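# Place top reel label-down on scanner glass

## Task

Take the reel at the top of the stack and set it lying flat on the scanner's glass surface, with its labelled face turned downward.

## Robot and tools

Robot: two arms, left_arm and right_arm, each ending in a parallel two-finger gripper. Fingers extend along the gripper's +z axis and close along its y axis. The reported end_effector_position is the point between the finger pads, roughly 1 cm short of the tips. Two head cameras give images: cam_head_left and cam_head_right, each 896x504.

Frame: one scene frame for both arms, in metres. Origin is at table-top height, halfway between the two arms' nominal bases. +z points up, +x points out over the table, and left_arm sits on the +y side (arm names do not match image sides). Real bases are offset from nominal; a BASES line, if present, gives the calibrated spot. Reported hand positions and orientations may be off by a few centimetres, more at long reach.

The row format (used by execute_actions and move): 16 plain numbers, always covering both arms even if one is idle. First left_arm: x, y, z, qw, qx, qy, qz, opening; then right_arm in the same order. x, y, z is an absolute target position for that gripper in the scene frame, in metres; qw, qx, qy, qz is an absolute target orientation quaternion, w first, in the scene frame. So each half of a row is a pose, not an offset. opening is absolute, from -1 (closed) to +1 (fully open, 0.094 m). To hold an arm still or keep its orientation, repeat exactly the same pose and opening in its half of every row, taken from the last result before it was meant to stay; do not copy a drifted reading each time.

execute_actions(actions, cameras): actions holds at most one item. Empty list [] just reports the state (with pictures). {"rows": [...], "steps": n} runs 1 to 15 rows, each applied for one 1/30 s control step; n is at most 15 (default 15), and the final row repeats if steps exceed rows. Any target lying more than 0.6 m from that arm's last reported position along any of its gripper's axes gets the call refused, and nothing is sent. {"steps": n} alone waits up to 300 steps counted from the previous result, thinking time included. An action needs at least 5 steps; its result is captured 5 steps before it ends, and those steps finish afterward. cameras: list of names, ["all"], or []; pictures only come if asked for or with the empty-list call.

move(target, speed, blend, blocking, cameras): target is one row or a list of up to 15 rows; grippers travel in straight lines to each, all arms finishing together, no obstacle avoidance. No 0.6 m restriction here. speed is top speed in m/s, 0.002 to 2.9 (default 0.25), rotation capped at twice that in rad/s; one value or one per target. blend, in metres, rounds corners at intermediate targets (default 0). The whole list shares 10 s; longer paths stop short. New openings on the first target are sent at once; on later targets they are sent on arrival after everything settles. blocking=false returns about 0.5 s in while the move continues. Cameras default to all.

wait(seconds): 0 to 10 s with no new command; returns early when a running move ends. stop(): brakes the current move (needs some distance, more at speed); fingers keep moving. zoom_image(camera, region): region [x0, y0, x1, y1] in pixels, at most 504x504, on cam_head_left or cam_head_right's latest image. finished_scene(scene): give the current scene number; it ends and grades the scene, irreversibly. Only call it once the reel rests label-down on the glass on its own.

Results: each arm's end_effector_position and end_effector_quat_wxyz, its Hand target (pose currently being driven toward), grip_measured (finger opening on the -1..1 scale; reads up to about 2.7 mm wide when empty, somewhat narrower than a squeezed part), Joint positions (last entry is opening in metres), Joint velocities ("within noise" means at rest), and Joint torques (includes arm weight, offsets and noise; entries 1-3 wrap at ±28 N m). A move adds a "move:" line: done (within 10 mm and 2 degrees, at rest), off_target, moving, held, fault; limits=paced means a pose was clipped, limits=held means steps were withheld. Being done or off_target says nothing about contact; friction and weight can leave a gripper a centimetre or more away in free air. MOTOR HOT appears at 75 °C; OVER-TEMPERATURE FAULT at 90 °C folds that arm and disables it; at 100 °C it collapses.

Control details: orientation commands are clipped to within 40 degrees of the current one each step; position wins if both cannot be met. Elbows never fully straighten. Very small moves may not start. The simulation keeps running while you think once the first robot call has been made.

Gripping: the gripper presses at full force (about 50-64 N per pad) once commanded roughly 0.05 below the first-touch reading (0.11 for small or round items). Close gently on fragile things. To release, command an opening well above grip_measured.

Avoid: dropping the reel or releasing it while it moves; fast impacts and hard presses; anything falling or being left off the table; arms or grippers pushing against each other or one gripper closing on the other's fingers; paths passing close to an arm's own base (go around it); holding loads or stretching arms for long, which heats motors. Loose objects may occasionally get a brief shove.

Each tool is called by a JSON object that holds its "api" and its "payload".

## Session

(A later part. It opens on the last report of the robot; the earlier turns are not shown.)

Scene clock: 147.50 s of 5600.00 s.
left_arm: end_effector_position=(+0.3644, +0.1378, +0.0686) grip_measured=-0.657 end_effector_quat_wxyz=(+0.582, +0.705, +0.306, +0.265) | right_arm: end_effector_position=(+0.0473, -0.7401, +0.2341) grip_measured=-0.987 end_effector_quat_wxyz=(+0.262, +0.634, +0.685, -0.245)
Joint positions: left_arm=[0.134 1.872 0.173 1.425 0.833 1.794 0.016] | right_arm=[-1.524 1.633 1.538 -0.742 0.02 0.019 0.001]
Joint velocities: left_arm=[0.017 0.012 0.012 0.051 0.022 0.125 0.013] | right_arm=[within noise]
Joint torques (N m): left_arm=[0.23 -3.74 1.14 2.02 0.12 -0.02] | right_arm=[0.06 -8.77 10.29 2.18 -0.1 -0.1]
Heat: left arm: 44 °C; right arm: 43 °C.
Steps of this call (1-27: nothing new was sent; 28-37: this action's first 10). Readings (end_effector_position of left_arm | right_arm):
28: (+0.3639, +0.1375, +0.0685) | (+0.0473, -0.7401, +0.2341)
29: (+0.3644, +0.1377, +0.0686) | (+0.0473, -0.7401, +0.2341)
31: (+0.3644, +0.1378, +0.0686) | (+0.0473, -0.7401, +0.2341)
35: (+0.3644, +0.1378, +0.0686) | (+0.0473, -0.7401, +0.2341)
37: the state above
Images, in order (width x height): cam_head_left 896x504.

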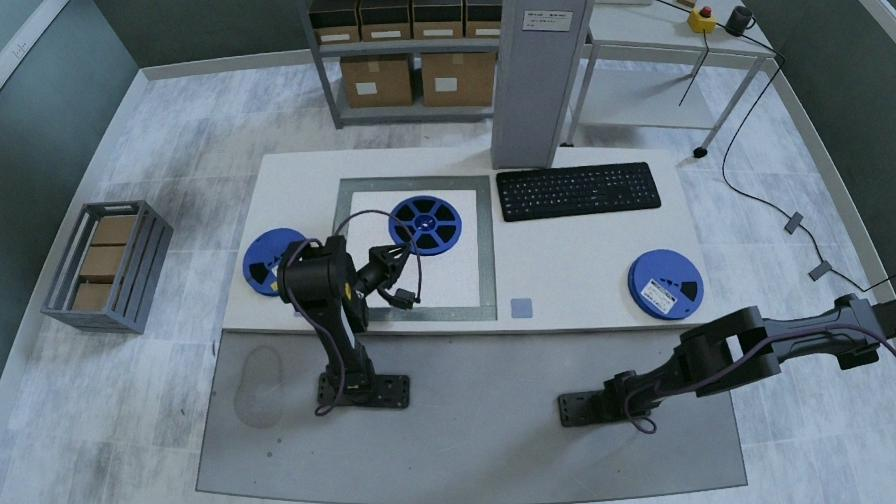

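{"api": "execute_actions", "payload": {"actions": [{"rows":[[0.360,0.138,0.064,0.578,0.709,0.313,0.257,-0.63,0.05,-0.75,0.25,0.2822,0.6242,0.6812,-0.2585,-1],[0.360,0.138,0.064,0.578,0.709,0.313,0.257,-0.61,0.05,-0.75,0.25,0.2822,0.6242,0.6812,-0.2585,-1],[0.360,0.138,0.064,0.578,0.709,0.313,0.257,-0.59,0.05,-0.75,0.25,0.2822,0.6242,0.6812,-0.2585,-1],[0.360,0.138,0.064,0.578,0.709,0.313,0.257,-0.57,0.05,-0.75,0.25,0.2822,0.6242,0.6812,-0.2585,-1],[0.360,0.138,0.064,0.578,0.709,0.313,0.257,-0.55,0.05,-0.75,0.25,0.2822,0.6242,0.6812,-0.2585,-1],[0.360,0.138,0.064,0.578,0.709,0.313,0.257,-0.53,0.05,-0.75,0.25,0.2822,0.6242,0.6812,-0.2585,-1],[0.360,0.138,0.064,0.578,0.709,0.313,0.257,-0.51,0.05,-0.75,0.25,0.2822,0.6242,0.6812,-0.2585,-1],[0.360,0.138,0.063,0.578,0.709,0.313,0.257,-0.49,0.05,-0.75,0.25,0.2822,0.6242,0.6812,-0.2585,-1],[0.360,0.138,0.063,0.578,0.709,0.313,0.257,-0.47,0.05,-0.75,0.25,0.2822,0.6242,0.6812,-0.2585,-1],[0.360,0.138,0.063,0.578,0.709,0.313,0.257,-0.45,0.05,-0.75,0.25,0.2822,0.6242,0.6812,-0.2585,-1],[0.360,0.138,0.063,0.578,0.709,0.313,0.257,-0.43,0.05,-0.75,0.25,0.2822,0.6242,0.6812,-0.2585,-1],[0.360,0.138,0.063,0.578,0.709,0.313,0.257,-0.41,0.05,-0.75,0.25,0.2822,0.6242,0.6812,-0.2585,-1],[0.360,0.138,0.063,0.578,0.709,0.313,0.257,-0.40,0.05,-0.75,0.25,0.2822,0.6242,0.6812,-0.2585,-1]],"steps":15}], "cameras": []}}

{"api": "execute_actions", "payload": {"actions": [], "cameras": ["cam_head_left", "cam_head_right"]}}

{"api": "zoom_image", "payload": {"camera": "cam_head_left", "region": [330, 160, 500, 310]}}

{"api": "zoom_image", "payload": {"camera": "cam_head_right", "region": [340, 160, 510, 310]}}

Scene clock: 148.57 s of 5600.00 s.
left_arm: end_effector_position=(+0.3642, +0.1378, +0.0683) grip_measured=-0.461 end_effector_quat_wxyz=(+0.581, +0.706, +0.306, +0.265) | right_arm: end_effector_position=(+0.0473, -0.7401, +0.2341) grip_measured=-0.987 end_effector_quat_wxyz=(+0.262, +0.634, +0.685, -0.245)
Joint positions: left_arm=[0.134 1.868 0.173 1.417 0.833 1.797 0.025] | right_arm=[-1.524 1.633 1.538 -0.742 0.02 0.019 0.001]
Joint velocities: left_arm=[0.017 0.027 -0.002 0.051 -0.022 -0.037 0.023] | right_arm=[within noise]
Joint torques (N m): left_arm=[0.21 -5.29 1.48 1.63 0.11 0.06] | right_arm=[0.02 -8.83 10.26 2.19 -0.09 -0.12]
Heat: left arm: 44 °C; right arm: 43 °C.
Off your previous action's commanded pose at its last step (step 5 of this call): left_arm 0.006 m, 1 deg | right_arm 0.019 m, 3 deg.
Steps of this call (1-5: your previous action's last 5; 6-22: nothing new was sent; 23-32: this action's first 10). Readings (end_effector_position of left_arm | right_arm):
23: (+0.3643, +0.1378, +0.0684) | (+0.0473, -0.7401, +0.2341)
24: (+0.3643, +0.1378, +0.0684) | (+0.0473, -0.7401, +0.2341)
26: (+0.3642, +0.1378, +0.0683) | (+0.0473, -0.7401, +0.2341)
30: (+0.3642, +0.1378, +0.0683) | (+0.0473, -0.7401, +0.2341)
32: the state above
No camera images: "cameras" was empty.

Scene clock: 148.73 s of 5600.00 s.
left_arm: end_effector_position=(+0.3642, +0.1378, +0.0683) grip_measured=-0.402 end_effector_quat_wxyz=(+0.581, +0.706, +0.306, +0.265) | right_arm: end_effector_position=(+0.0473, -0.7401, +0.2341) grip_measured=-0.987 end_effector_quat_wxyz=(+0.262, +0.634, +0.685, -0.245)
Joint positions: left_arm=[0.134 1.868 0.173 1.417 0.833 1.797 0.028] | right_arm=[-1.524 1.633 1.538 -0.742 0.02 0.019 0.001]
Joint velocities: within noise
Joint torques (N m): left_arm=[0.21 -5.27 1.47 1.63 0.11 0.06] | right_arm=[0.06 -8.81 10.29 2.19 -0.11 -0.11]
Heat: left arm: 44 °C; right arm: 43 °C.
Hand target: left_arm +0.3600, +0.1379, +0.0631; +0.578, +0.709, +0.313, +0.257 | right_arm +0.0499, -0.7492, +0.2502; +0.282, +0.624, +0.681, -0.259
Off the commanded pose: left_arm 0.007 m, 1 deg | right_arm 0.019 m, 3 deg.
Steps of this call (1-5: your previous action's last 5). Readings (end_effector_position of left_arm | right_arm):
1: (+0.3642, +0.1378, +0.0683) | (+0.0473, -0.7401, +0.2341)
2: (+0.3642, +0.1378, +0.0683) | (+0.0473, -0.7401, +0.2341)
4: (+0.3642, +0.1378, +0.0683) | (+0.0473, -0.7401, +0.2341)
5: the state above

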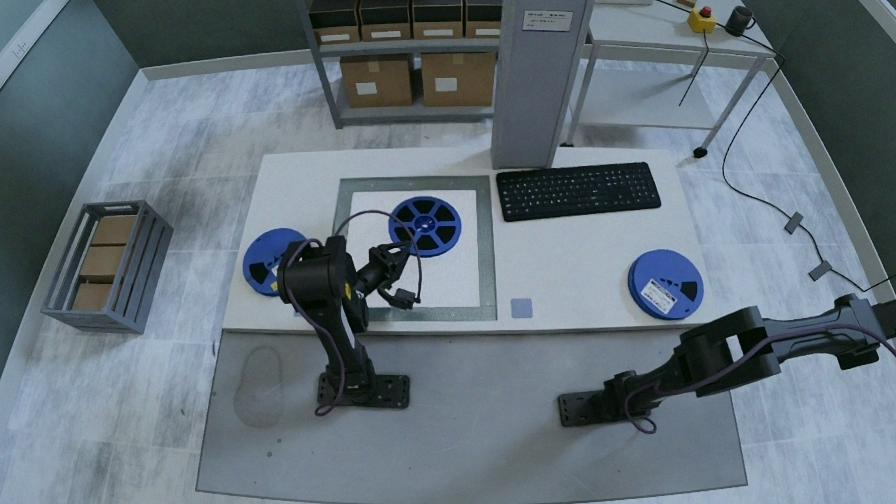

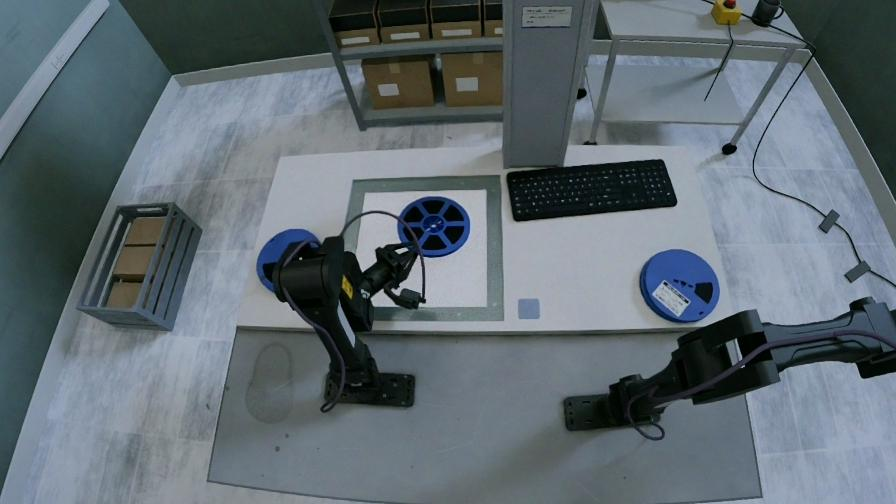

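Scaled by 2.965 from the camera's 896x504 image, which has a finer 1280x720 frame.

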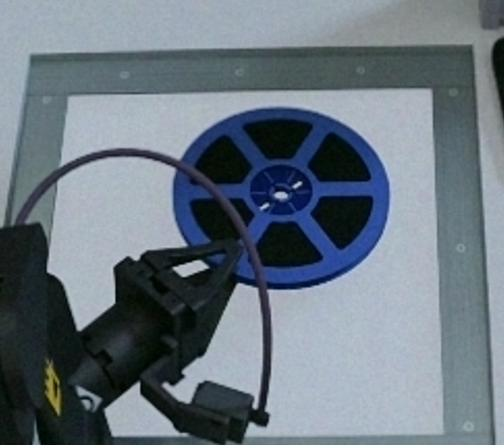

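Scaled by 2.965 from the camera's 896x504 image, which has a finer 1280x720 frame.

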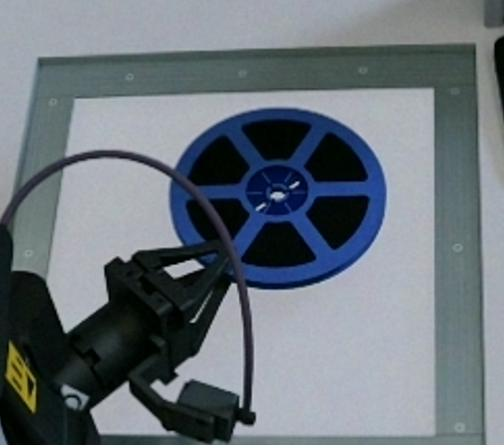

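{"api": "move", "payload": {"target": [[0.358, 0.140, 0.056, 0.565, 0.718, 0.313, 0.257, -0.40, 0.05, -0.75, 0.25, 0.2822, 0.6242, 0.6812, -0.2585, -1]], "speed": 0.02, "cameras": []}}

{"api": "execute_actions", "payload": {"actions": [], "cameras": ["cam_head_left", "cam_head_right"]}}

{"api": "zoom_image", "payload": {"camera": "cam_head_left", "region": [330, 160, 500, 310]}}

{"api": "zoom_image", "payload": {"camera": "cam_head_right", "region": [380, 210, 460, 300]}}

Scene clock: 150.07 s of 5600.00 s.
left_arm: end_effector_position=(+0.3642, +0.1385, +0.0683) grip_measured=-0.401 end_effector_quat_wxyz=(+0.578, +0.709, +0.300, +0.270) | right_arm: end_effector_position=(+0.0473, -0.7401, +0.2341) grip_measured=-0.987 end_effector_quat_wxyz=(+0.262, +0.634, +0.685, -0.245)
Joint positions: left_arm=[0.137 1.864 0.173 1.41 0.834 1.818 0.028] | right_arm=[-1.524 1.633 1.538 -0.742 0.02 0.019 0.001]
Joint velocities: within noise
Joint torques (N m): left_arm=[0.27 -5.44 1.18 1.29 0.11 0.25] | right_arm=[0.08 -8.79 10.26 2.19 -0.1 -0.11]
Heat: left arm: 44 °C; right arm: 43 °C.
Hand target: left_arm +0.3577, +0.1398, +0.0563; +0.566, +0.718, +0.313, +0.257 | right_arm +0.0499, -0.7492, +0.2502; +0.282, +0.624, +0.681, -0.259
Off the commanded pose: left_arm 0.014 m, 3 deg | right_arm 0.019 m, 3 deg.
Kept back: nothing.
move: off_target (left_arm, right_arm)
No camera images: "cameras" was empty.

Scene clock: 150.07 s of 5600.00 s.
left_arm: end_effector_position=(+0.3642, +0.1385, +0.0683) grip_measured=-0.401 end_effector_quat_wxyz=(+0.578, +0.709, +0.300, +0.270) | right_arm: end_effector_position=(+0.0473, -0.7401, +0.2341) grip_measured=-0.987 end_effector_quat_wxyz=(+0.262, +0.634, +0.685, -0.245)
Joint positions: left_arm=[0.137 1.864 0.173 1.41 0.834 1.818 0.028] | right_arm=[-1.524 1.633 1.538 -0.742 0.02 0.019 0.001]
Joint velocities: within noise
Joint torques (N m): left_arm=[0.27 -5.44 1.18 1.29 0.11 0.25] | right_arm=[0.08 -8.79 10.26 2.19 -0.1 -0.11]
Heat: left arm: 44 °C; right arm: 43 °C.
Hand target: left_arm +0.3577, +0.1398, +0.0563; +0.566, +0.718, +0.313, +0.257 | right_arm +0.0499, -0.7492, +0.2502; +0.282, +0.624, +0.681, -0.259
Off the commanded pose: left_arm 0.014 m, 3 deg | right_arm 0.019 m, 3 deg.
Kept back: nothing.

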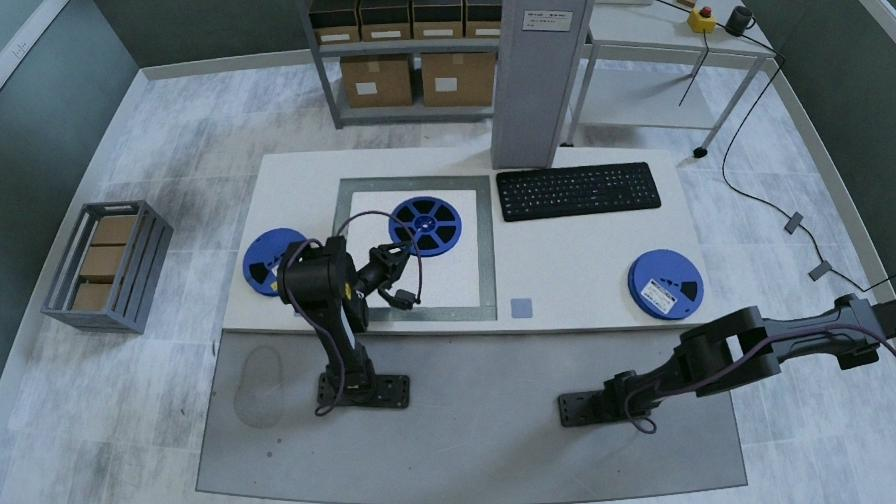

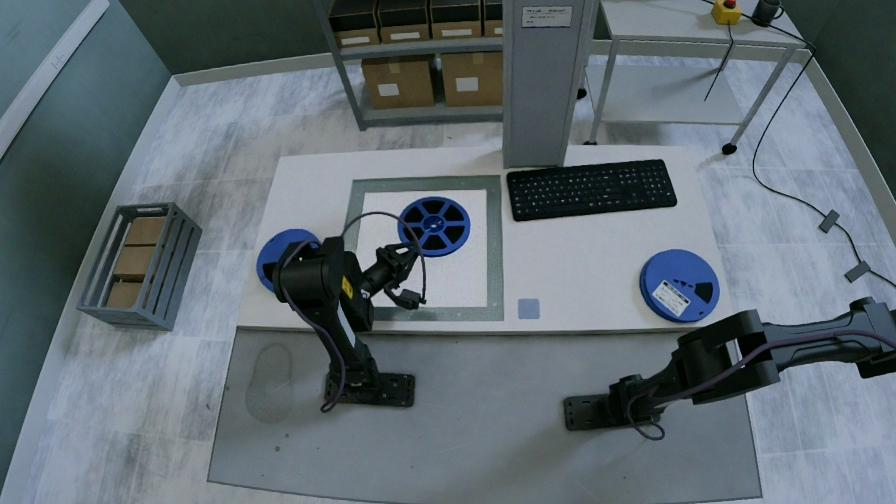

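Scaled by 2.965 from the camera's 896x504 image, which has a finer 1280x720 frame.

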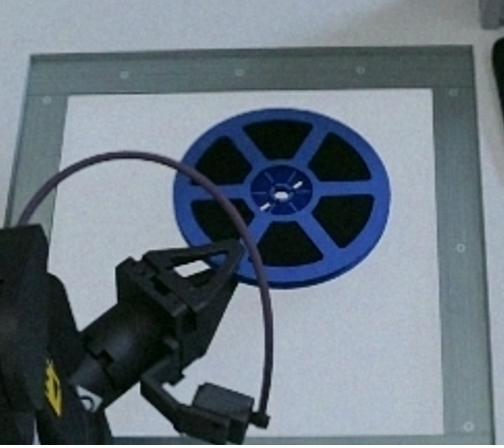

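Scaled by 5.600 from the camera's 896x504 image, which has a finer 1280x720 frame.

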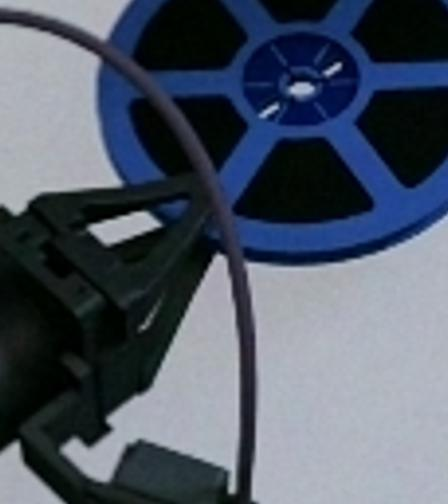

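{"api": "move", "payload": {"target": [[0.358, 0.140, 0.065, 0.568, 0.716, 0.311, 0.259, -0.36, 0.05, -0.75, 0.25, 0.2822, 0.6242, 0.6812, -0.2585, -1],[0.347, 0.162, 0.067, 0.568, 0.716, 0.311, 0.259, -0.36, 0.05, -0.75, 0.25, 0.2822, 0.6242, 0.6812, -0.2585, -1]], "speed": 0.03, "cameras": ["cam_head_left"]}}

{"api": "zoom_image", "payload": {"camera": "cam_head_left", "region": [330, 160, 500, 310]}}

Scene clock: 152.57 s of 5600.00 s.
left_arm: end_effector_position=(+0.3518, +0.1635, +0.0654) grip_measured=-0.361 end_effector_quat_wxyz=(+0.565, +0.715, +0.315, +0.265) | right_arm: end_effector_position=(+0.0473, -0.7401, +0.2341) grip_measured=-0.987 end_effector_quat_wxyz=(+0.262, +0.634, +0.685, -0.245)
Joint positions: left_arm=[0.265 1.762 0.149 1.235 0.931 1.902 0.03] | right_arm=[-1.524 1.633 1.538 -0.742 0.02 0.019 0.001]
Joint velocities: within noise
Joint torques (N m): left_arm=[0.25 -7.04 2.11 1.49 0.3 0.01] | right_arm=[0.01 -8.75 10.28 2.19 -0.1 -0.11]
Heat: left arm: 43 °C; right arm: 43 °C.
Hand target: left_arm +0.3471, +0.1619, +0.0669; +0.569, +0.716, +0.311, +0.259 | right_arm +0.0499, -0.7492, +0.2502; +0.282, +0.624, +0.681, -0.259
Off the commanded pose: left_arm 0.005 m, 1 deg | right_arm 0.019 m, 3 deg.
Kept back: nothing.
move: off_target (right_arm)
Images, in order (width x height): cam_head_left 896x504.

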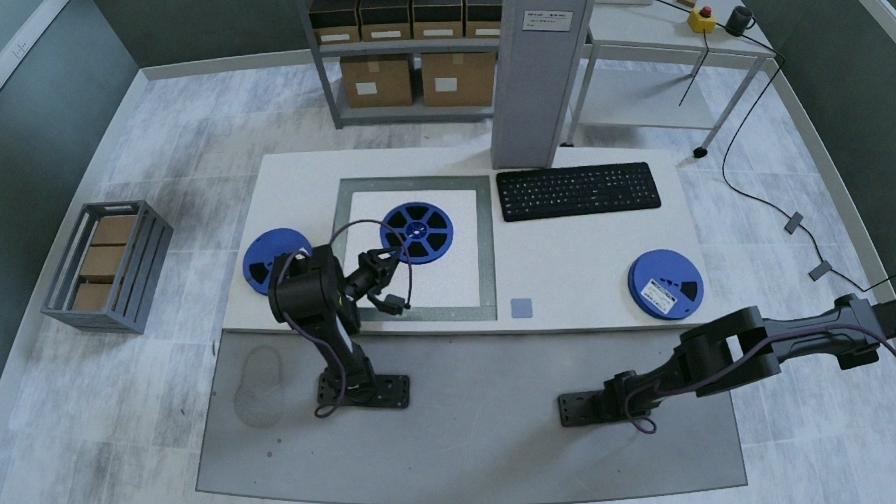

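Scaled by 2.965 from the camera's 896x504 image, which has a finer 1280x720 frame.

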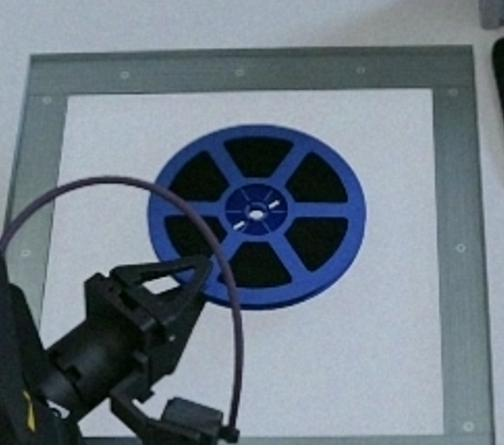

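{"api": "move", "payload": {"target": [[0.347, 0.162, 0.071, 0.6196, 0.6762, 0.2940, 0.2694, -0.36, 0.05, -0.75, 0.25, 0.2822, 0.6242, 0.6812, -0.2585, -1]], "speed": 0.04, "cameras": ["cam_head_left"]}}

{"api": "zoom_image", "payload": {"camera": "cam_head_left", "region": [330, 160, 500, 310]}}

Scene clock: 156.30 s of 5600.00 s.
left_arm: end_effector_position=(+0.3468, +0.1614, +0.0711) grip_measured=-0.361 end_effector_quat_wxyz=(+0.602, +0.701, +0.286, +0.253) | right_arm: end_effector_position=(+0.0473, -0.7401, +0.2341) grip_measured=-0.987 end_effector_quat_wxyz=(+0.262, +0.634, +0.685, -0.245)
Joint positions: left_arm=[0.305 1.882 0.153 1.426 1.054 1.848 0.03] | right_arm=[-1.524 1.633 1.538 -0.742 0.02 0.019 0.001]
Joint velocities: within noise
Joint torques (N m): left_arm=[-0.43 -0.13 0.79 2.99 -0.01 -0.53] | right_arm=[0.01 -8.81 10.32 2.18 -0.1 -0.11]
Heat: left arm: 43 °C; right arm: 43 °C.
Hand target: left_arm +0.3466, +0.1620, +0.0717; +0.608, +0.691, +0.294, +0.259 | right_arm +0.0499, -0.7492, +0.2502; +0.282, +0.624, +0.681, -0.259
Off the commanded pose: left_arm 0.001 m, 4 deg | right_arm 0.019 m, 3 deg.
joint sent to its limit (left arm) — joint 4 (wrist pitch), upper limit.
Kept back: nothing.
move: off_target (left_arm, right_arm)
Images, in order (width x height): cam_head_left 896x504.

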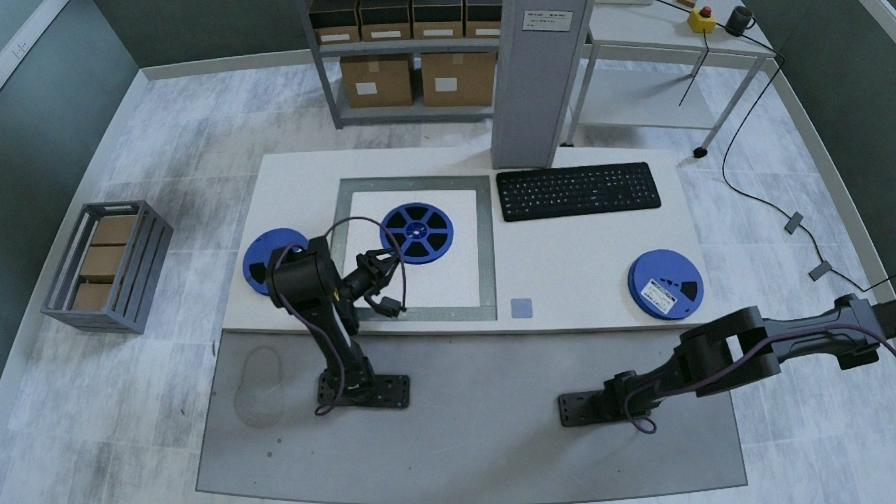

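Scaled by 2.965 from the camera's 896x504 image, which has a finer 1280x720 frame.

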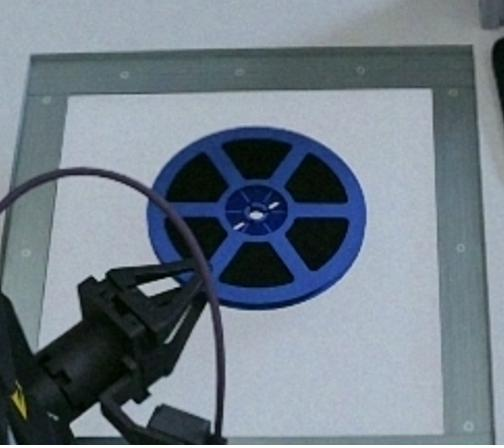

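{"api": "move", "payload": {"target": [[0.332, 0.176, 0.072, 0.6025, 0.697, 0.2925, 0.257, -0.36, 0.05, -0.75, 0.25, 0.2822, 0.6242, 0.6812, -0.2585, -1]], "speed": 0.06, "cameras": ["cam_head_left"]}}

{"api": "zoom_image", "payload": {"camera": "cam_head_left", "region": [330, 160, 500, 310]}}

Scene clock: 157.33 s of 5600.00 s.
left_arm: end_effector_position=(+0.3368, +0.1765, +0.0711) grip_measured=-0.361 end_effector_quat_wxyz=(+0.600, +0.698, +0.289, +0.262) | right_arm: end_effector_position=(+0.0473, -0.7401, +0.2341) grip_measured=-0.987 end_effector_quat_wxyz=(+0.262, +0.634, +0.685, -0.245)
Joint positions: left_arm=[0.393 1.866 0.126 1.405 1.121 1.893 0.03] | right_arm=[-1.524 1.633 1.538 -0.742 0.02 0.019 0.001]
Joint velocities: within noise
Joint torques (N m): left_arm=[0.58 -6.46 0.88 1.5 0.3 -0.01] | right_arm=[0.02 -8.75 10.26 2.19 -0.1 -0.12]
Heat: left arm: 43 °C; right arm: 43 °C.
Hand target: left_arm +0.3321, +0.1759, +0.0719; +0.603, +0.697, +0.292, +0.257 | right_arm +0.0499, -0.7492, +0.2502; +0.282, +0.624, +0.681, -0.259
Off the commanded pose: left_arm 0.005 m, 1 deg | right_arm 0.019 m, 3 deg.
Kept back: nothing.
move: off_target (right_arm)
Images, in order (width x height): cam_head_left 896x504.

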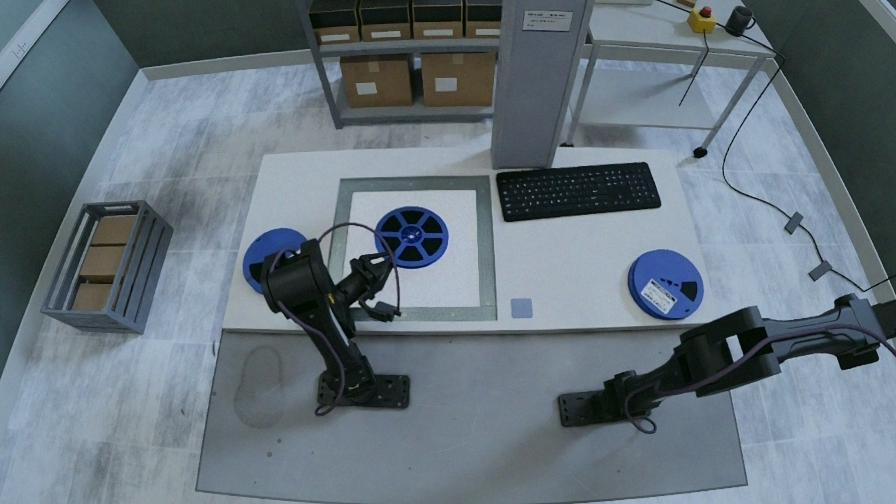

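Scaled by 2.965 from the camera's 896x504 image, which has a finer 1280x720 frame.

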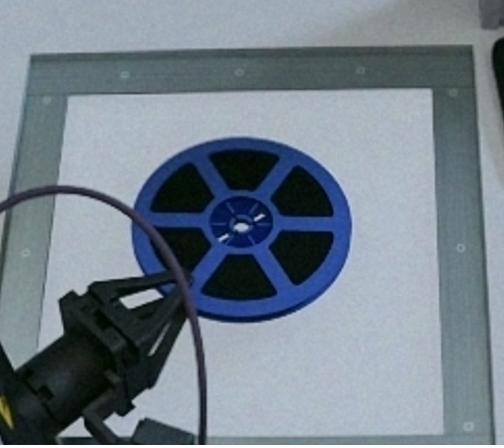

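{"api": "move", "payload": {"target": [[0.332, 0.176, 0.072, 0.6025, 0.697, 0.2925, 0.257, -0.36, 0.30, -0.45, 0.32, 0.3368, 0.1631, 0.9254, -0.0594, -1],[0.332, 0.176, 0.072, 0.6025, 0.697, 0.2925, 0.257, -0.36, 0.43, 0.09, 0.22, 0.2817, -0.3340, 0.8933, 0.1053, -1]], "speed": 0.4, "blend": 0.1}}

Scene clock: 164.07 s of 5600.00 s.
left_arm: end_effector_position=(+0.3368, +0.1765, +0.0710) grip_measured=-0.361 end_effector_quat_wxyz=(+0.600, +0.698, +0.289, +0.262) | right_arm: end_effector_position=(+0.4268, +0.0907, +0.2218) grip_measured=-0.987 end_effector_quat_wxyz=(+0.286, -0.331, +0.893, +0.104)
Joint positions: left_arm=[0.393 1.866 0.126 1.405 1.121 1.894 0.03] | right_arm=[0.68 2.32 2.543 -1.175 0.017 0.02 0.001]
Joint velocities: within noise
Joint torques (N m): left_arm=[0.62 -6.48 0.83 1.5 0.25 -0.04] | right_arm=[-0.58 -13.63 9.29 1.57 -0.1 -0.12]
Heat: left arm: 43 °C; right arm: 43 °C.
Hand target: left_arm +0.3321, +0.1759, +0.0719; +0.602, +0.697, +0.292, +0.257 | right_arm +0.4299, +0.0898, +0.2200; +0.283, -0.334, +0.893, +0.106
Off the commanded pose: left_arm 0.005 m, 1 deg | right_arm 0.004 m, 1 deg.
Kept back: nothing.
move: done

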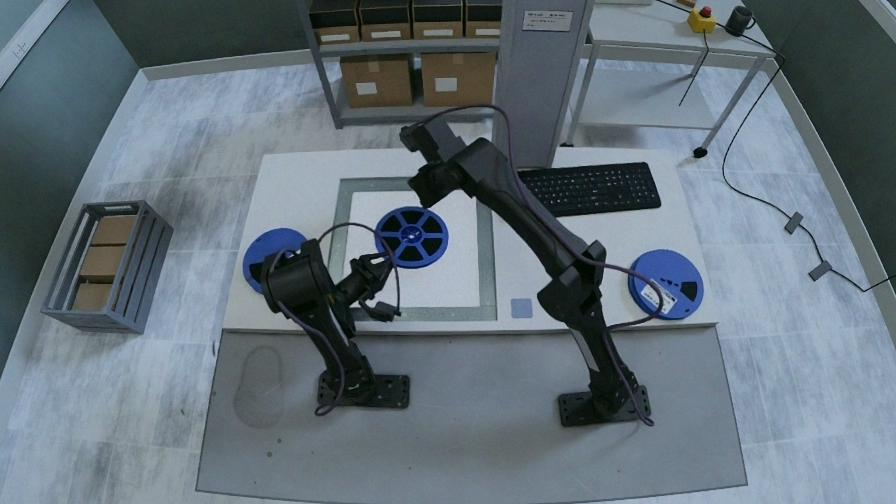

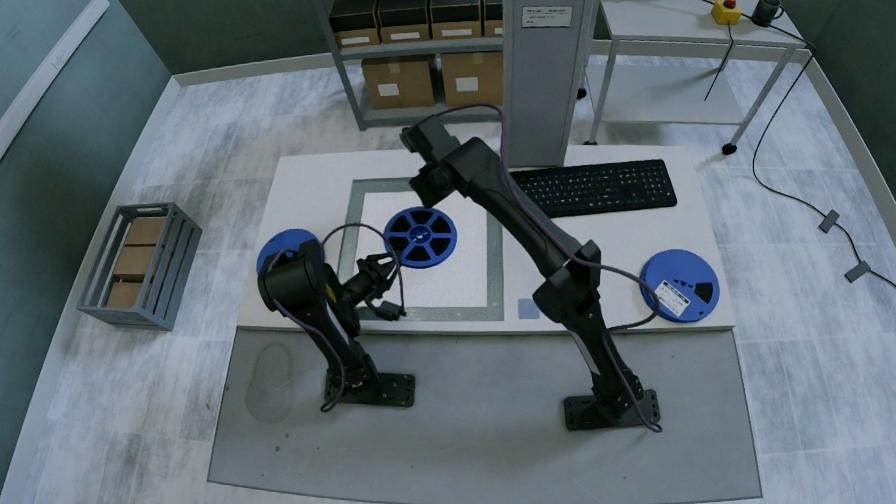

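{"api": "move", "payload": {"target": [[0.332, 0.176, 0.072, 0.6025, 0.697, 0.2925, 0.257, -0.36, 0.435, 0.095, 0.085, 0.2817, -0.3340, 0.8933, 0.1053, -1]], "speed": 0.12, "cameras": ["cam_head_left"]}}

{"api": "zoom_image", "payload": {"camera": "cam_head_left", "region": [330, 160, 500, 310]}}

Scene clock: 166.13 s of 5600.00 s.
left_arm: end_effector_position=(+0.3368, +0.1764, +0.0710) grip_measured=-0.361 end_effector_quat_wxyz=(+0.600, +0.698, +0.289, +0.262) | right_arm: end_effector_position=(+0.4295, +0.0933, +0.0674) grip_measured=-0.987 end_effector_quat_wxyz=(+0.261, -0.335, +0.901, +0.095)
Joint positions: left_arm=[0.393 1.866 0.126 1.405 1.121 1.894 0.03] | right_arm=[0.68 2.281 1.877 -0.605 0.017 0.019 0.001]
Joint velocities: within noise
Joint torques (N m): left_arm=[0.62 -6.46 0.83 1.5 0.25 -0.04] | right_arm=[-0.53 -18.54 6.6 1.94 -0.07 -0.11]
Heat: left arm: 42 °C; right arm: 44 °C.
Hand target: left_arm +0.3321, +0.1758, +0.0719; +0.603, +0.697, +0.292, +0.257 | right_arm +0.4348, +0.0948, +0.0851; +0.282, -0.334, +0.893, +0.105
Off the commanded pose: left_arm 0.005 m, 1 deg | right_arm 0.019 m, 3 deg.
Kept back: nothing.
move: off_target (right_arm)
Images, in order (width x height): cam_head_left 896x504.

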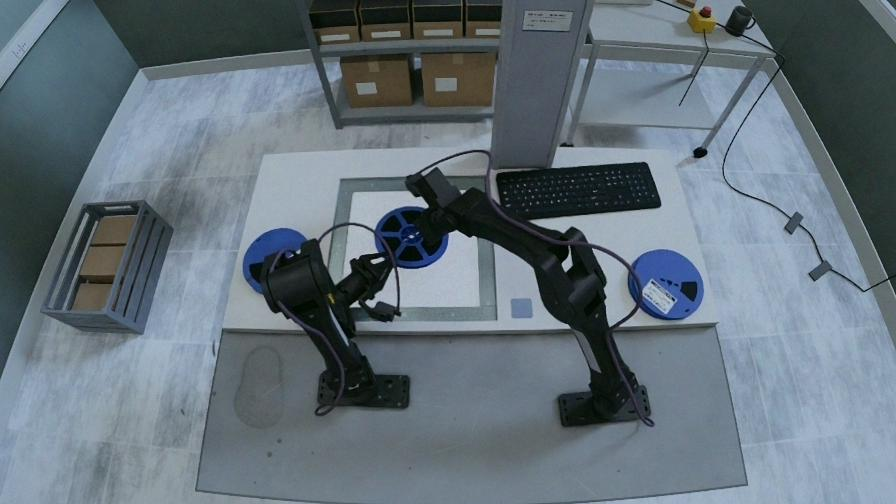

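Scaled by 2.965 from the camera's 896x504 image, which has a finer 1280x720 frame.

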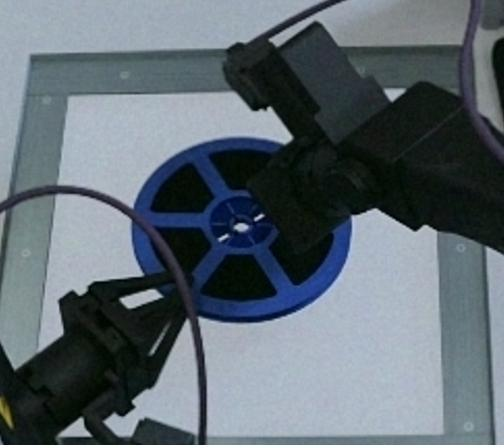

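{"api": "move", "payload": {"target": [[0.332, 0.176, 0.072, 0.6025, 0.697, 0.2925, 0.257, -0.36, 0.435, 0.095, 0.066, 0.2817, -0.3340, 0.8933, 0.1053, -1]], "speed": 0.03, "cameras": ["cam_head_left"]}}

{"api": "zoom_image", "payload": {"camera": "cam_head_left", "region": [330, 160, 500, 310]}}

Scene clock: 167.27 s of 5600.00 s.
left_arm: end_effector_position=(+0.3368, +0.1764, +0.0710) grip_measured=-0.361 end_effector_quat_wxyz=(+0.600, +0.698, +0.289, +0.262) | right_arm: end_effector_position=(+0.4345, +0.0969, +0.0622) grip_measured=-0.987 end_effector_quat_wxyz=(+0.278, -0.332, +0.896, +0.101)
Joint positions: left_arm=[0.393 1.866 0.126 1.405 1.121 1.894 0.03] | right_arm=[0.679 2.281 1.835 -0.524 0.017 0.019 0.001]
Joint velocities: within noise
Joint torques (N m): left_arm=[0.62 -6.48 0.84 1.5 0.25 -0.04] | right_arm=[-0.4 -17.09 5.79 1.81 -0.08 -0.11]
Heat: left arm: 42 °C; right arm: 44 °C.
Hand target: left_arm +0.3321, +0.1758, +0.0719; +0.603, +0.697, +0.292, +0.257 | right_arm +0.4350, +0.0951, +0.0661; +0.282, -0.334, +0.893, +0.105
Off the commanded pose: left_arm 0.005 m, 1 deg | right_arm 0.004 m, 1 deg.
Kept back: nothing.
move: done
Images, in order (width x height): cam_head_left 896x504.

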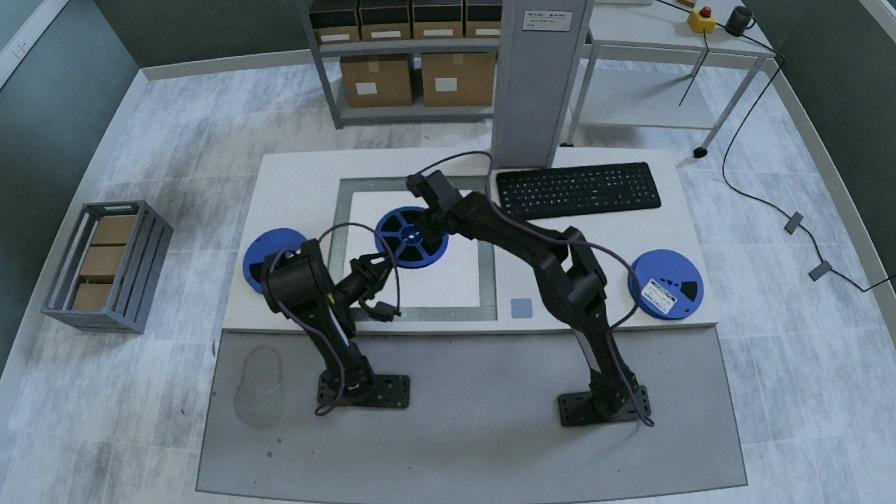

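Scaled by 2.965 from the camera's 896x504 image, which has a finer 1280x720 frame.

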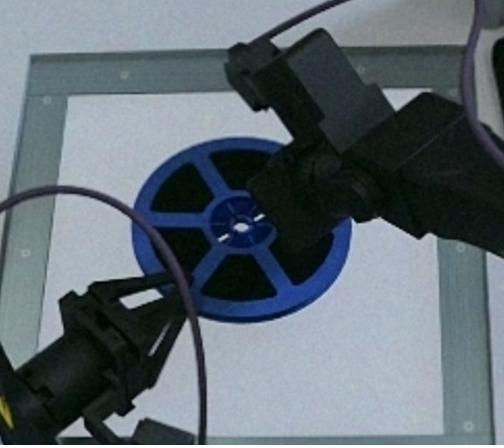

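{"api": "move", "payload": {"target": [[0.332, 0.176, 0.072, 0.6025, 0.697, 0.2925, 0.257, -0.36, 0.435, 0.093, 0.054, 0.2817, -0.3340, 0.8933, 0.1053, -1]], "speed": 0.03, "cameras": ["cam_head_left"]}}

{"api": "zoom_image", "payload": {"camera": "cam_head_left", "region": [330, 160, 500, 310]}}

Scene clock: 168.20 s of 5600.00 s.
left_arm: end_effector_position=(+0.3368, +0.1764, +0.0710) grip_measured=-0.361 end_effector_quat_wxyz=(+0.600, +0.698, +0.289, +0.262) | right_arm: end_effector_position=(+0.4412, +0.0996, +0.0610) grip_measured=-0.987 end_effector_quat_wxyz=(+0.296, -0.329, +0.890, +0.108)
Joint positions: left_arm=[0.393 1.866 0.126 1.405 1.121 1.894 0.03] | right_arm=[0.675 2.281 1.806 -0.454 0.017 0.017 0.001]
Joint velocities: within noise
Joint torques (N m): left_arm=[0.64 -6.48 0.84 1.5 0.25 -0.04] | right_arm=[-0.29 -16.5 5.16 1.62 -0.12 -0.12]
Heat: left arm: 42 °C; right arm: 44 °C.
Hand target: left_arm +0.3321, +0.1758, +0.0719; +0.603, +0.697, +0.292, +0.257 | right_arm +0.4351, +0.0932, +0.0542; +0.282, -0.334, +0.893, +0.105
Off the commanded pose: left_arm 0.005 m, 1 deg | right_arm 0.011 m, 2 deg.
Kept back: nothing.
move: off_target (right_arm)
Images, in order (width x height): cam_head_left 896x504.

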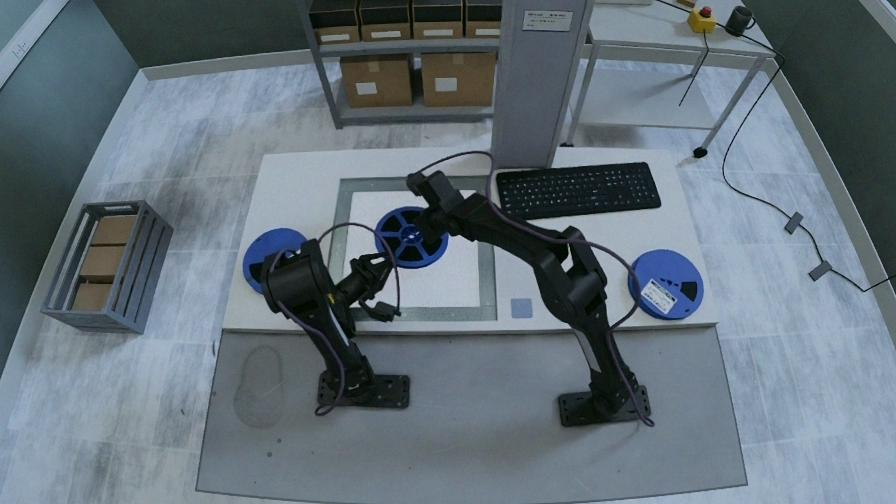

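Scaled by 2.965 from the camera's 896x504 image, which has a finer 1280x720 frame.

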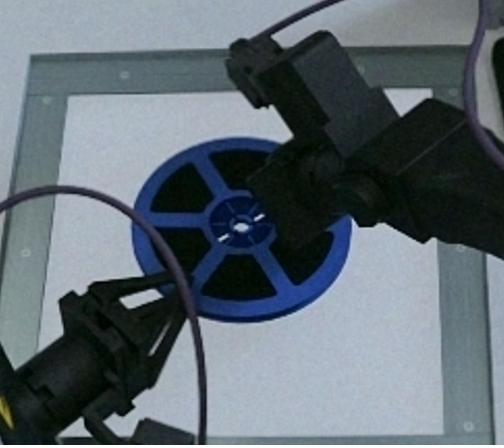

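{"api": "move", "payload": {"target": [[0.319, 0.192, 0.072, 0.6025, 0.697, 0.2925, 0.257, -0.36, 0.432, 0.09, 0.048, 0.2817, -0.3340, 0.8933, 0.1053, -1]], "speed": 0.05, "cameras": ["cam_head_left"]}}

{"api": "zoom_image", "payload": {"camera": "cam_head_left", "region": [330, 160, 500, 310]}}

Scene clock: 169.23 s of 5600.00 s.
left_arm: end_effector_position=(+0.3253, +0.1949, +0.0708) grip_measured=-0.361 end_effector_quat_wxyz=(+0.597, +0.696, +0.296, +0.269) | right_arm: end_effector_position=(+0.4418, +0.1032, +0.0600) grip_measured=-0.987 end_effector_quat_wxyz=(+0.308, -0.329, +0.885, +0.118)
Joint positions: left_arm=[0.506 1.809 0.112 1.283 1.208 1.982 0.03] | right_arm=[0.675 2.274 1.77 -0.395 0.005 0.017 0.001]
Joint velocities: left_arm=[-0.002 -0.061 -0.012 -0.183 0.095 0.081 -0.001] | right_arm=[within noise]
Joint torques (N m): left_arm=[0.85 -6.74 1.48 1.26 0.48 0.05] | right_arm=[-0.42 -16.7 4.83 1.43 0 -0.13]
Heat: left arm: 42 °C; right arm: 44 °C.
Hand target: left_arm +0.3192, +0.1919, +0.0719; +0.603, +0.695, +0.293, +0.258 | right_arm +0.4323, +0.0905, +0.0482; +0.282, -0.334, +0.893, +0.106
Off the commanded pose: left_arm 0.007 m, 2 deg | right_arm 0.020 m, 4 deg.
Kept back: nothing.
move: off_target (right_arm)
Images, in order (width x height): cam_head_left 896x504.

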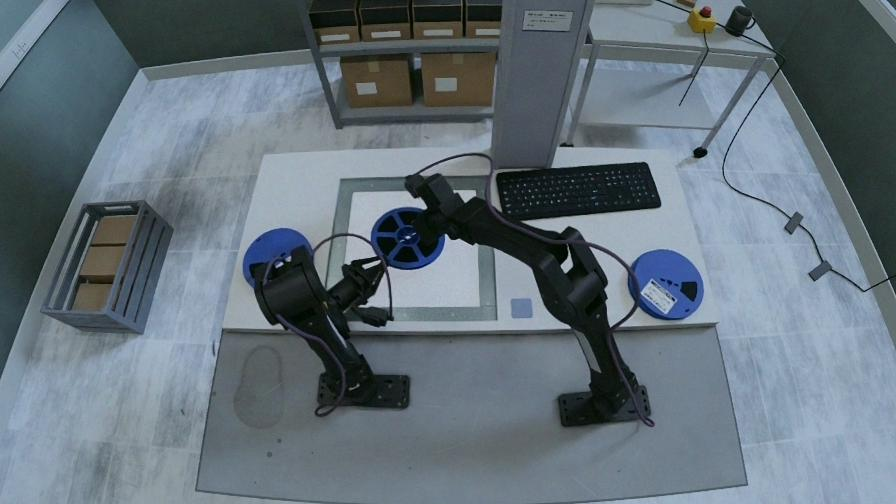

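Scaled by 2.965 from the camera's 896x504 image, which has a finer 1280x720 frame.

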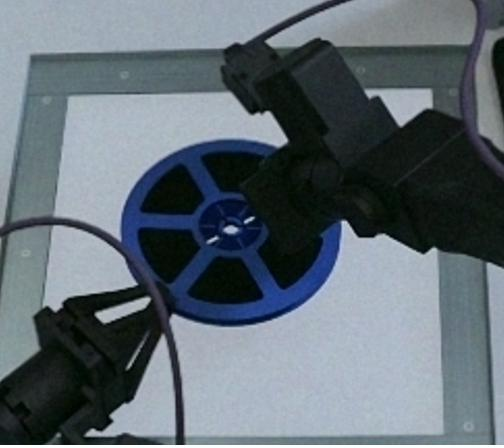

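{"api": "move", "payload": {"target": [[0.300, 0.208, 0.073, 0.5867, 0.6809, 0.3321, 0.2862, -0.36, 0.432, 0.09, 0.048, 0.2817, -0.3340, 0.8933, 0.1053, -1]], "speed": 0.05, "cameras": ["cam_head_left"]}}

{"api": "zoom_image", "payload": {"camera": "cam_head_left", "region": [330, 160, 500, 310]}}

Scene clock: 170.90 s of 5600.00 s.
left_arm: end_effector_position=(+0.3040, +0.2108, +0.0697) grip_measured=-0.361 end_effector_quat_wxyz=(+0.581, +0.682, +0.338, +0.289) | right_arm: end_effector_position=(+0.4393, +0.1011, +0.0554) grip_measured=-0.987 end_effector_quat_wxyz=(+0.302, -0.330, +0.887, +0.116)
Joint positions: left_arm=[0.622 1.705 0.02 1.209 1.22 2.023 0.03] | right_arm=[0.675 2.274 1.76 -0.397 0.005 0.016 0.001]
Joint velocities: within noise
Joint torques (N m): left_arm=[0.39 -5.6 1.73 1.43 0.37 -0.06] | right_arm=[-0.43 -16.64 5.48 1.45 0.01 -0.11]
Heat: left arm: 42 °C; right arm: 45 °C.
Hand target: left_arm +0.3004, +0.2080, +0.0728; +0.587, +0.681, +0.332, +0.286 | right_arm +0.4322, +0.0904, +0.0480; +0.282, -0.334, +0.893, +0.105
Off the commanded pose: left_arm 0.006 m, 1 deg | right_arm 0.015 m, 3 deg.
joint sent to its limit (left arm) — joint 3 (elbow), lower limit, where the elbow is as bent as it goes.
Kept back: nothing.
move: off_target (right_arm)
Images, in order (width x height): cam_head_left 896x504.

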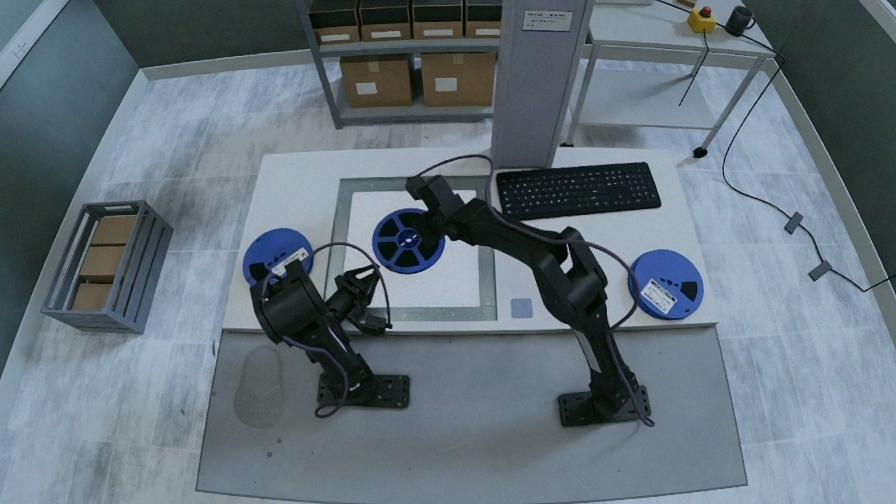

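Scaled by 2.965 from the camera's 896x504 image, which has a finer 1280x720 frame.

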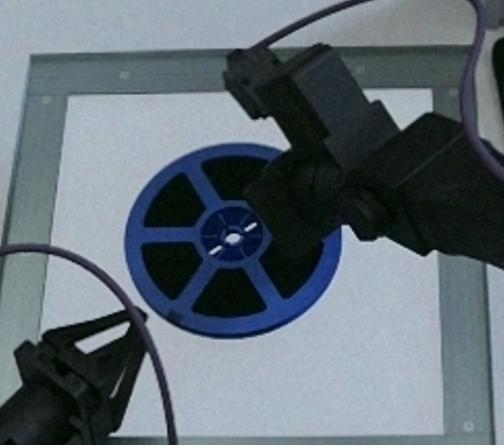

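{"api": "move", "payload": {"target": [[0.300, 0.225, 0.09, 0.5867, 0.6809, 0.3321, 0.2862, -0.36, 0.432, 0.09, 0.15, 0.2817, -0.3340, 0.8933, 0.1053, -1],[0.30, 0.24, 0.25, 0.5166, 0.7659, 0.3173, 0.2140, -0.36, 0.40, 0.03, 0.27, 0.2817, -0.3340, 0.8933, 0.1053, -1],[0.30, 0.24, 0.25, 0.5166, 0.7659, 0.3173, 0.2140, -0.36, 0.36, -0.15, 0.27, 0.2817, -0.3340, 0.8933, 0.1053, -1]], "speed": 0.12, "blend": 0.03}}

{"api": "zoom_image", "payload": {"camera": "cam_head_left", "region": [330, 160, 500, 310]}}

{"api": "zoom_image", "payload": {"camera": "cam_head_right", "region": [330, 160, 500, 310]}}

Scene clock: 175.50 s of 5600.00 s.
left_arm: end_effector_position=(+0.3011, +0.2417, +0.2349) grip_measured=-0.361 end_effector_quat_wxyz=(+0.573, +0.659, +0.392, +0.289) | right_arm: end_effector_position=(+0.3675, -0.1514, +0.2614) grip_measured=-0.987 end_effector_quat_wxyz=(+0.272, -0.326, +0.900, +0.098)
Joint positions: left_arm=[0.764 0.838 0.564 -0.337 1.261 2.09 0.03] | right_arm=[0.196 1.591 1.706 -1.144 -0.24 -0.377 0.001]
Joint velocities: within noise
Joint torques (N m): left_arm=[-0.4 -2.25 10 1.24 0.33 0.03] | right_arm=[-0.09 -11.06 6 1.61 -0.32 -0.15]
Heat: left arm: 42 °C; right arm: 47 °C.
Hand target: left_arm +0.3004, +0.2392, +0.2497; +0.573, +0.663, +0.376, +0.301 | right_arm +0.3601, -0.1500, +0.2699; +0.282, -0.334, +0.893, +0.105
Off the commanded pose: left_arm 0.015 m, 18 deg | right_arm 0.012 m, 2 deg.
joint sent to its limit (left arm) — joint 6 (wrist roll), upper limit.
Kept back: nothing.
move: off_target (left_arm, right_arm)

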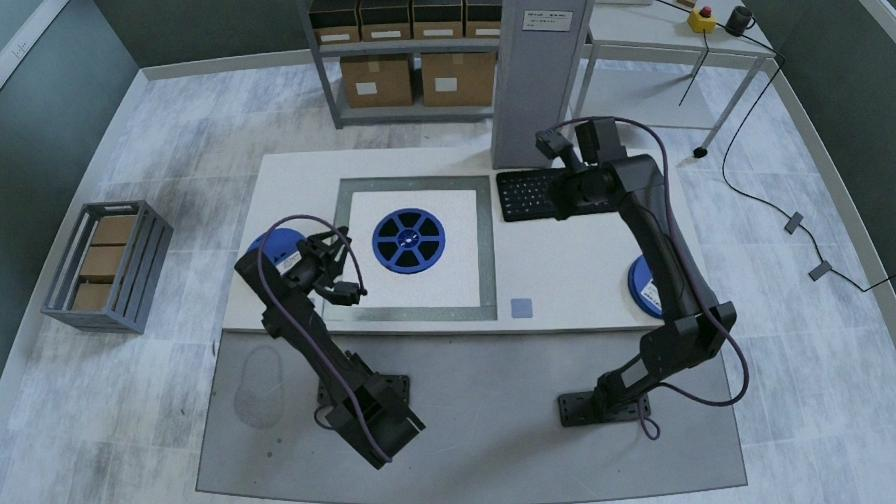

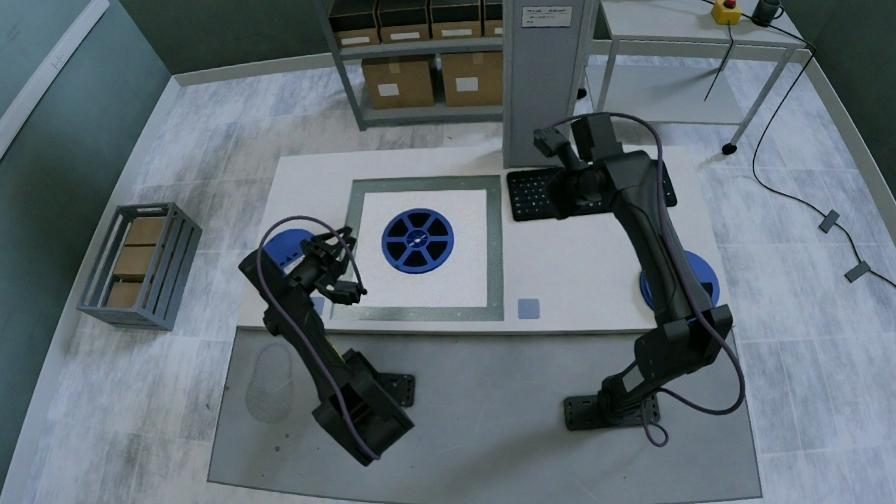

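Scaled by 2.965 from the camera's 896x504 image, which has a finer 1280x720 frame.

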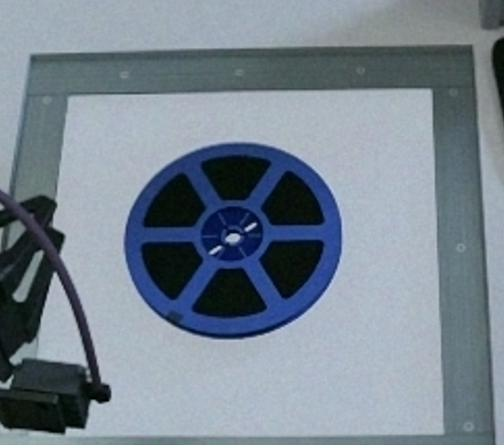

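Scaled by 2.965 from the camera's 896x504 image, which has a finer 1280x720 frame.

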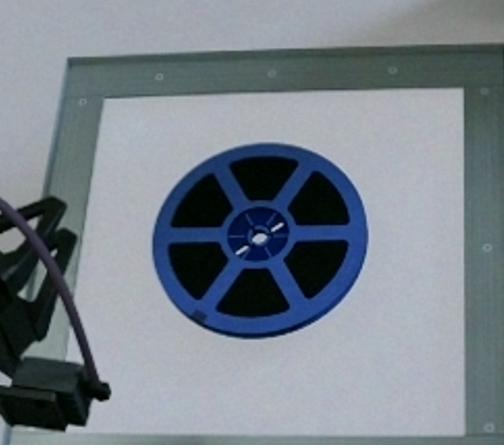

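{"api": "finished_scene", "payload": {"scene": 1}}

The scene is finished: the task was done.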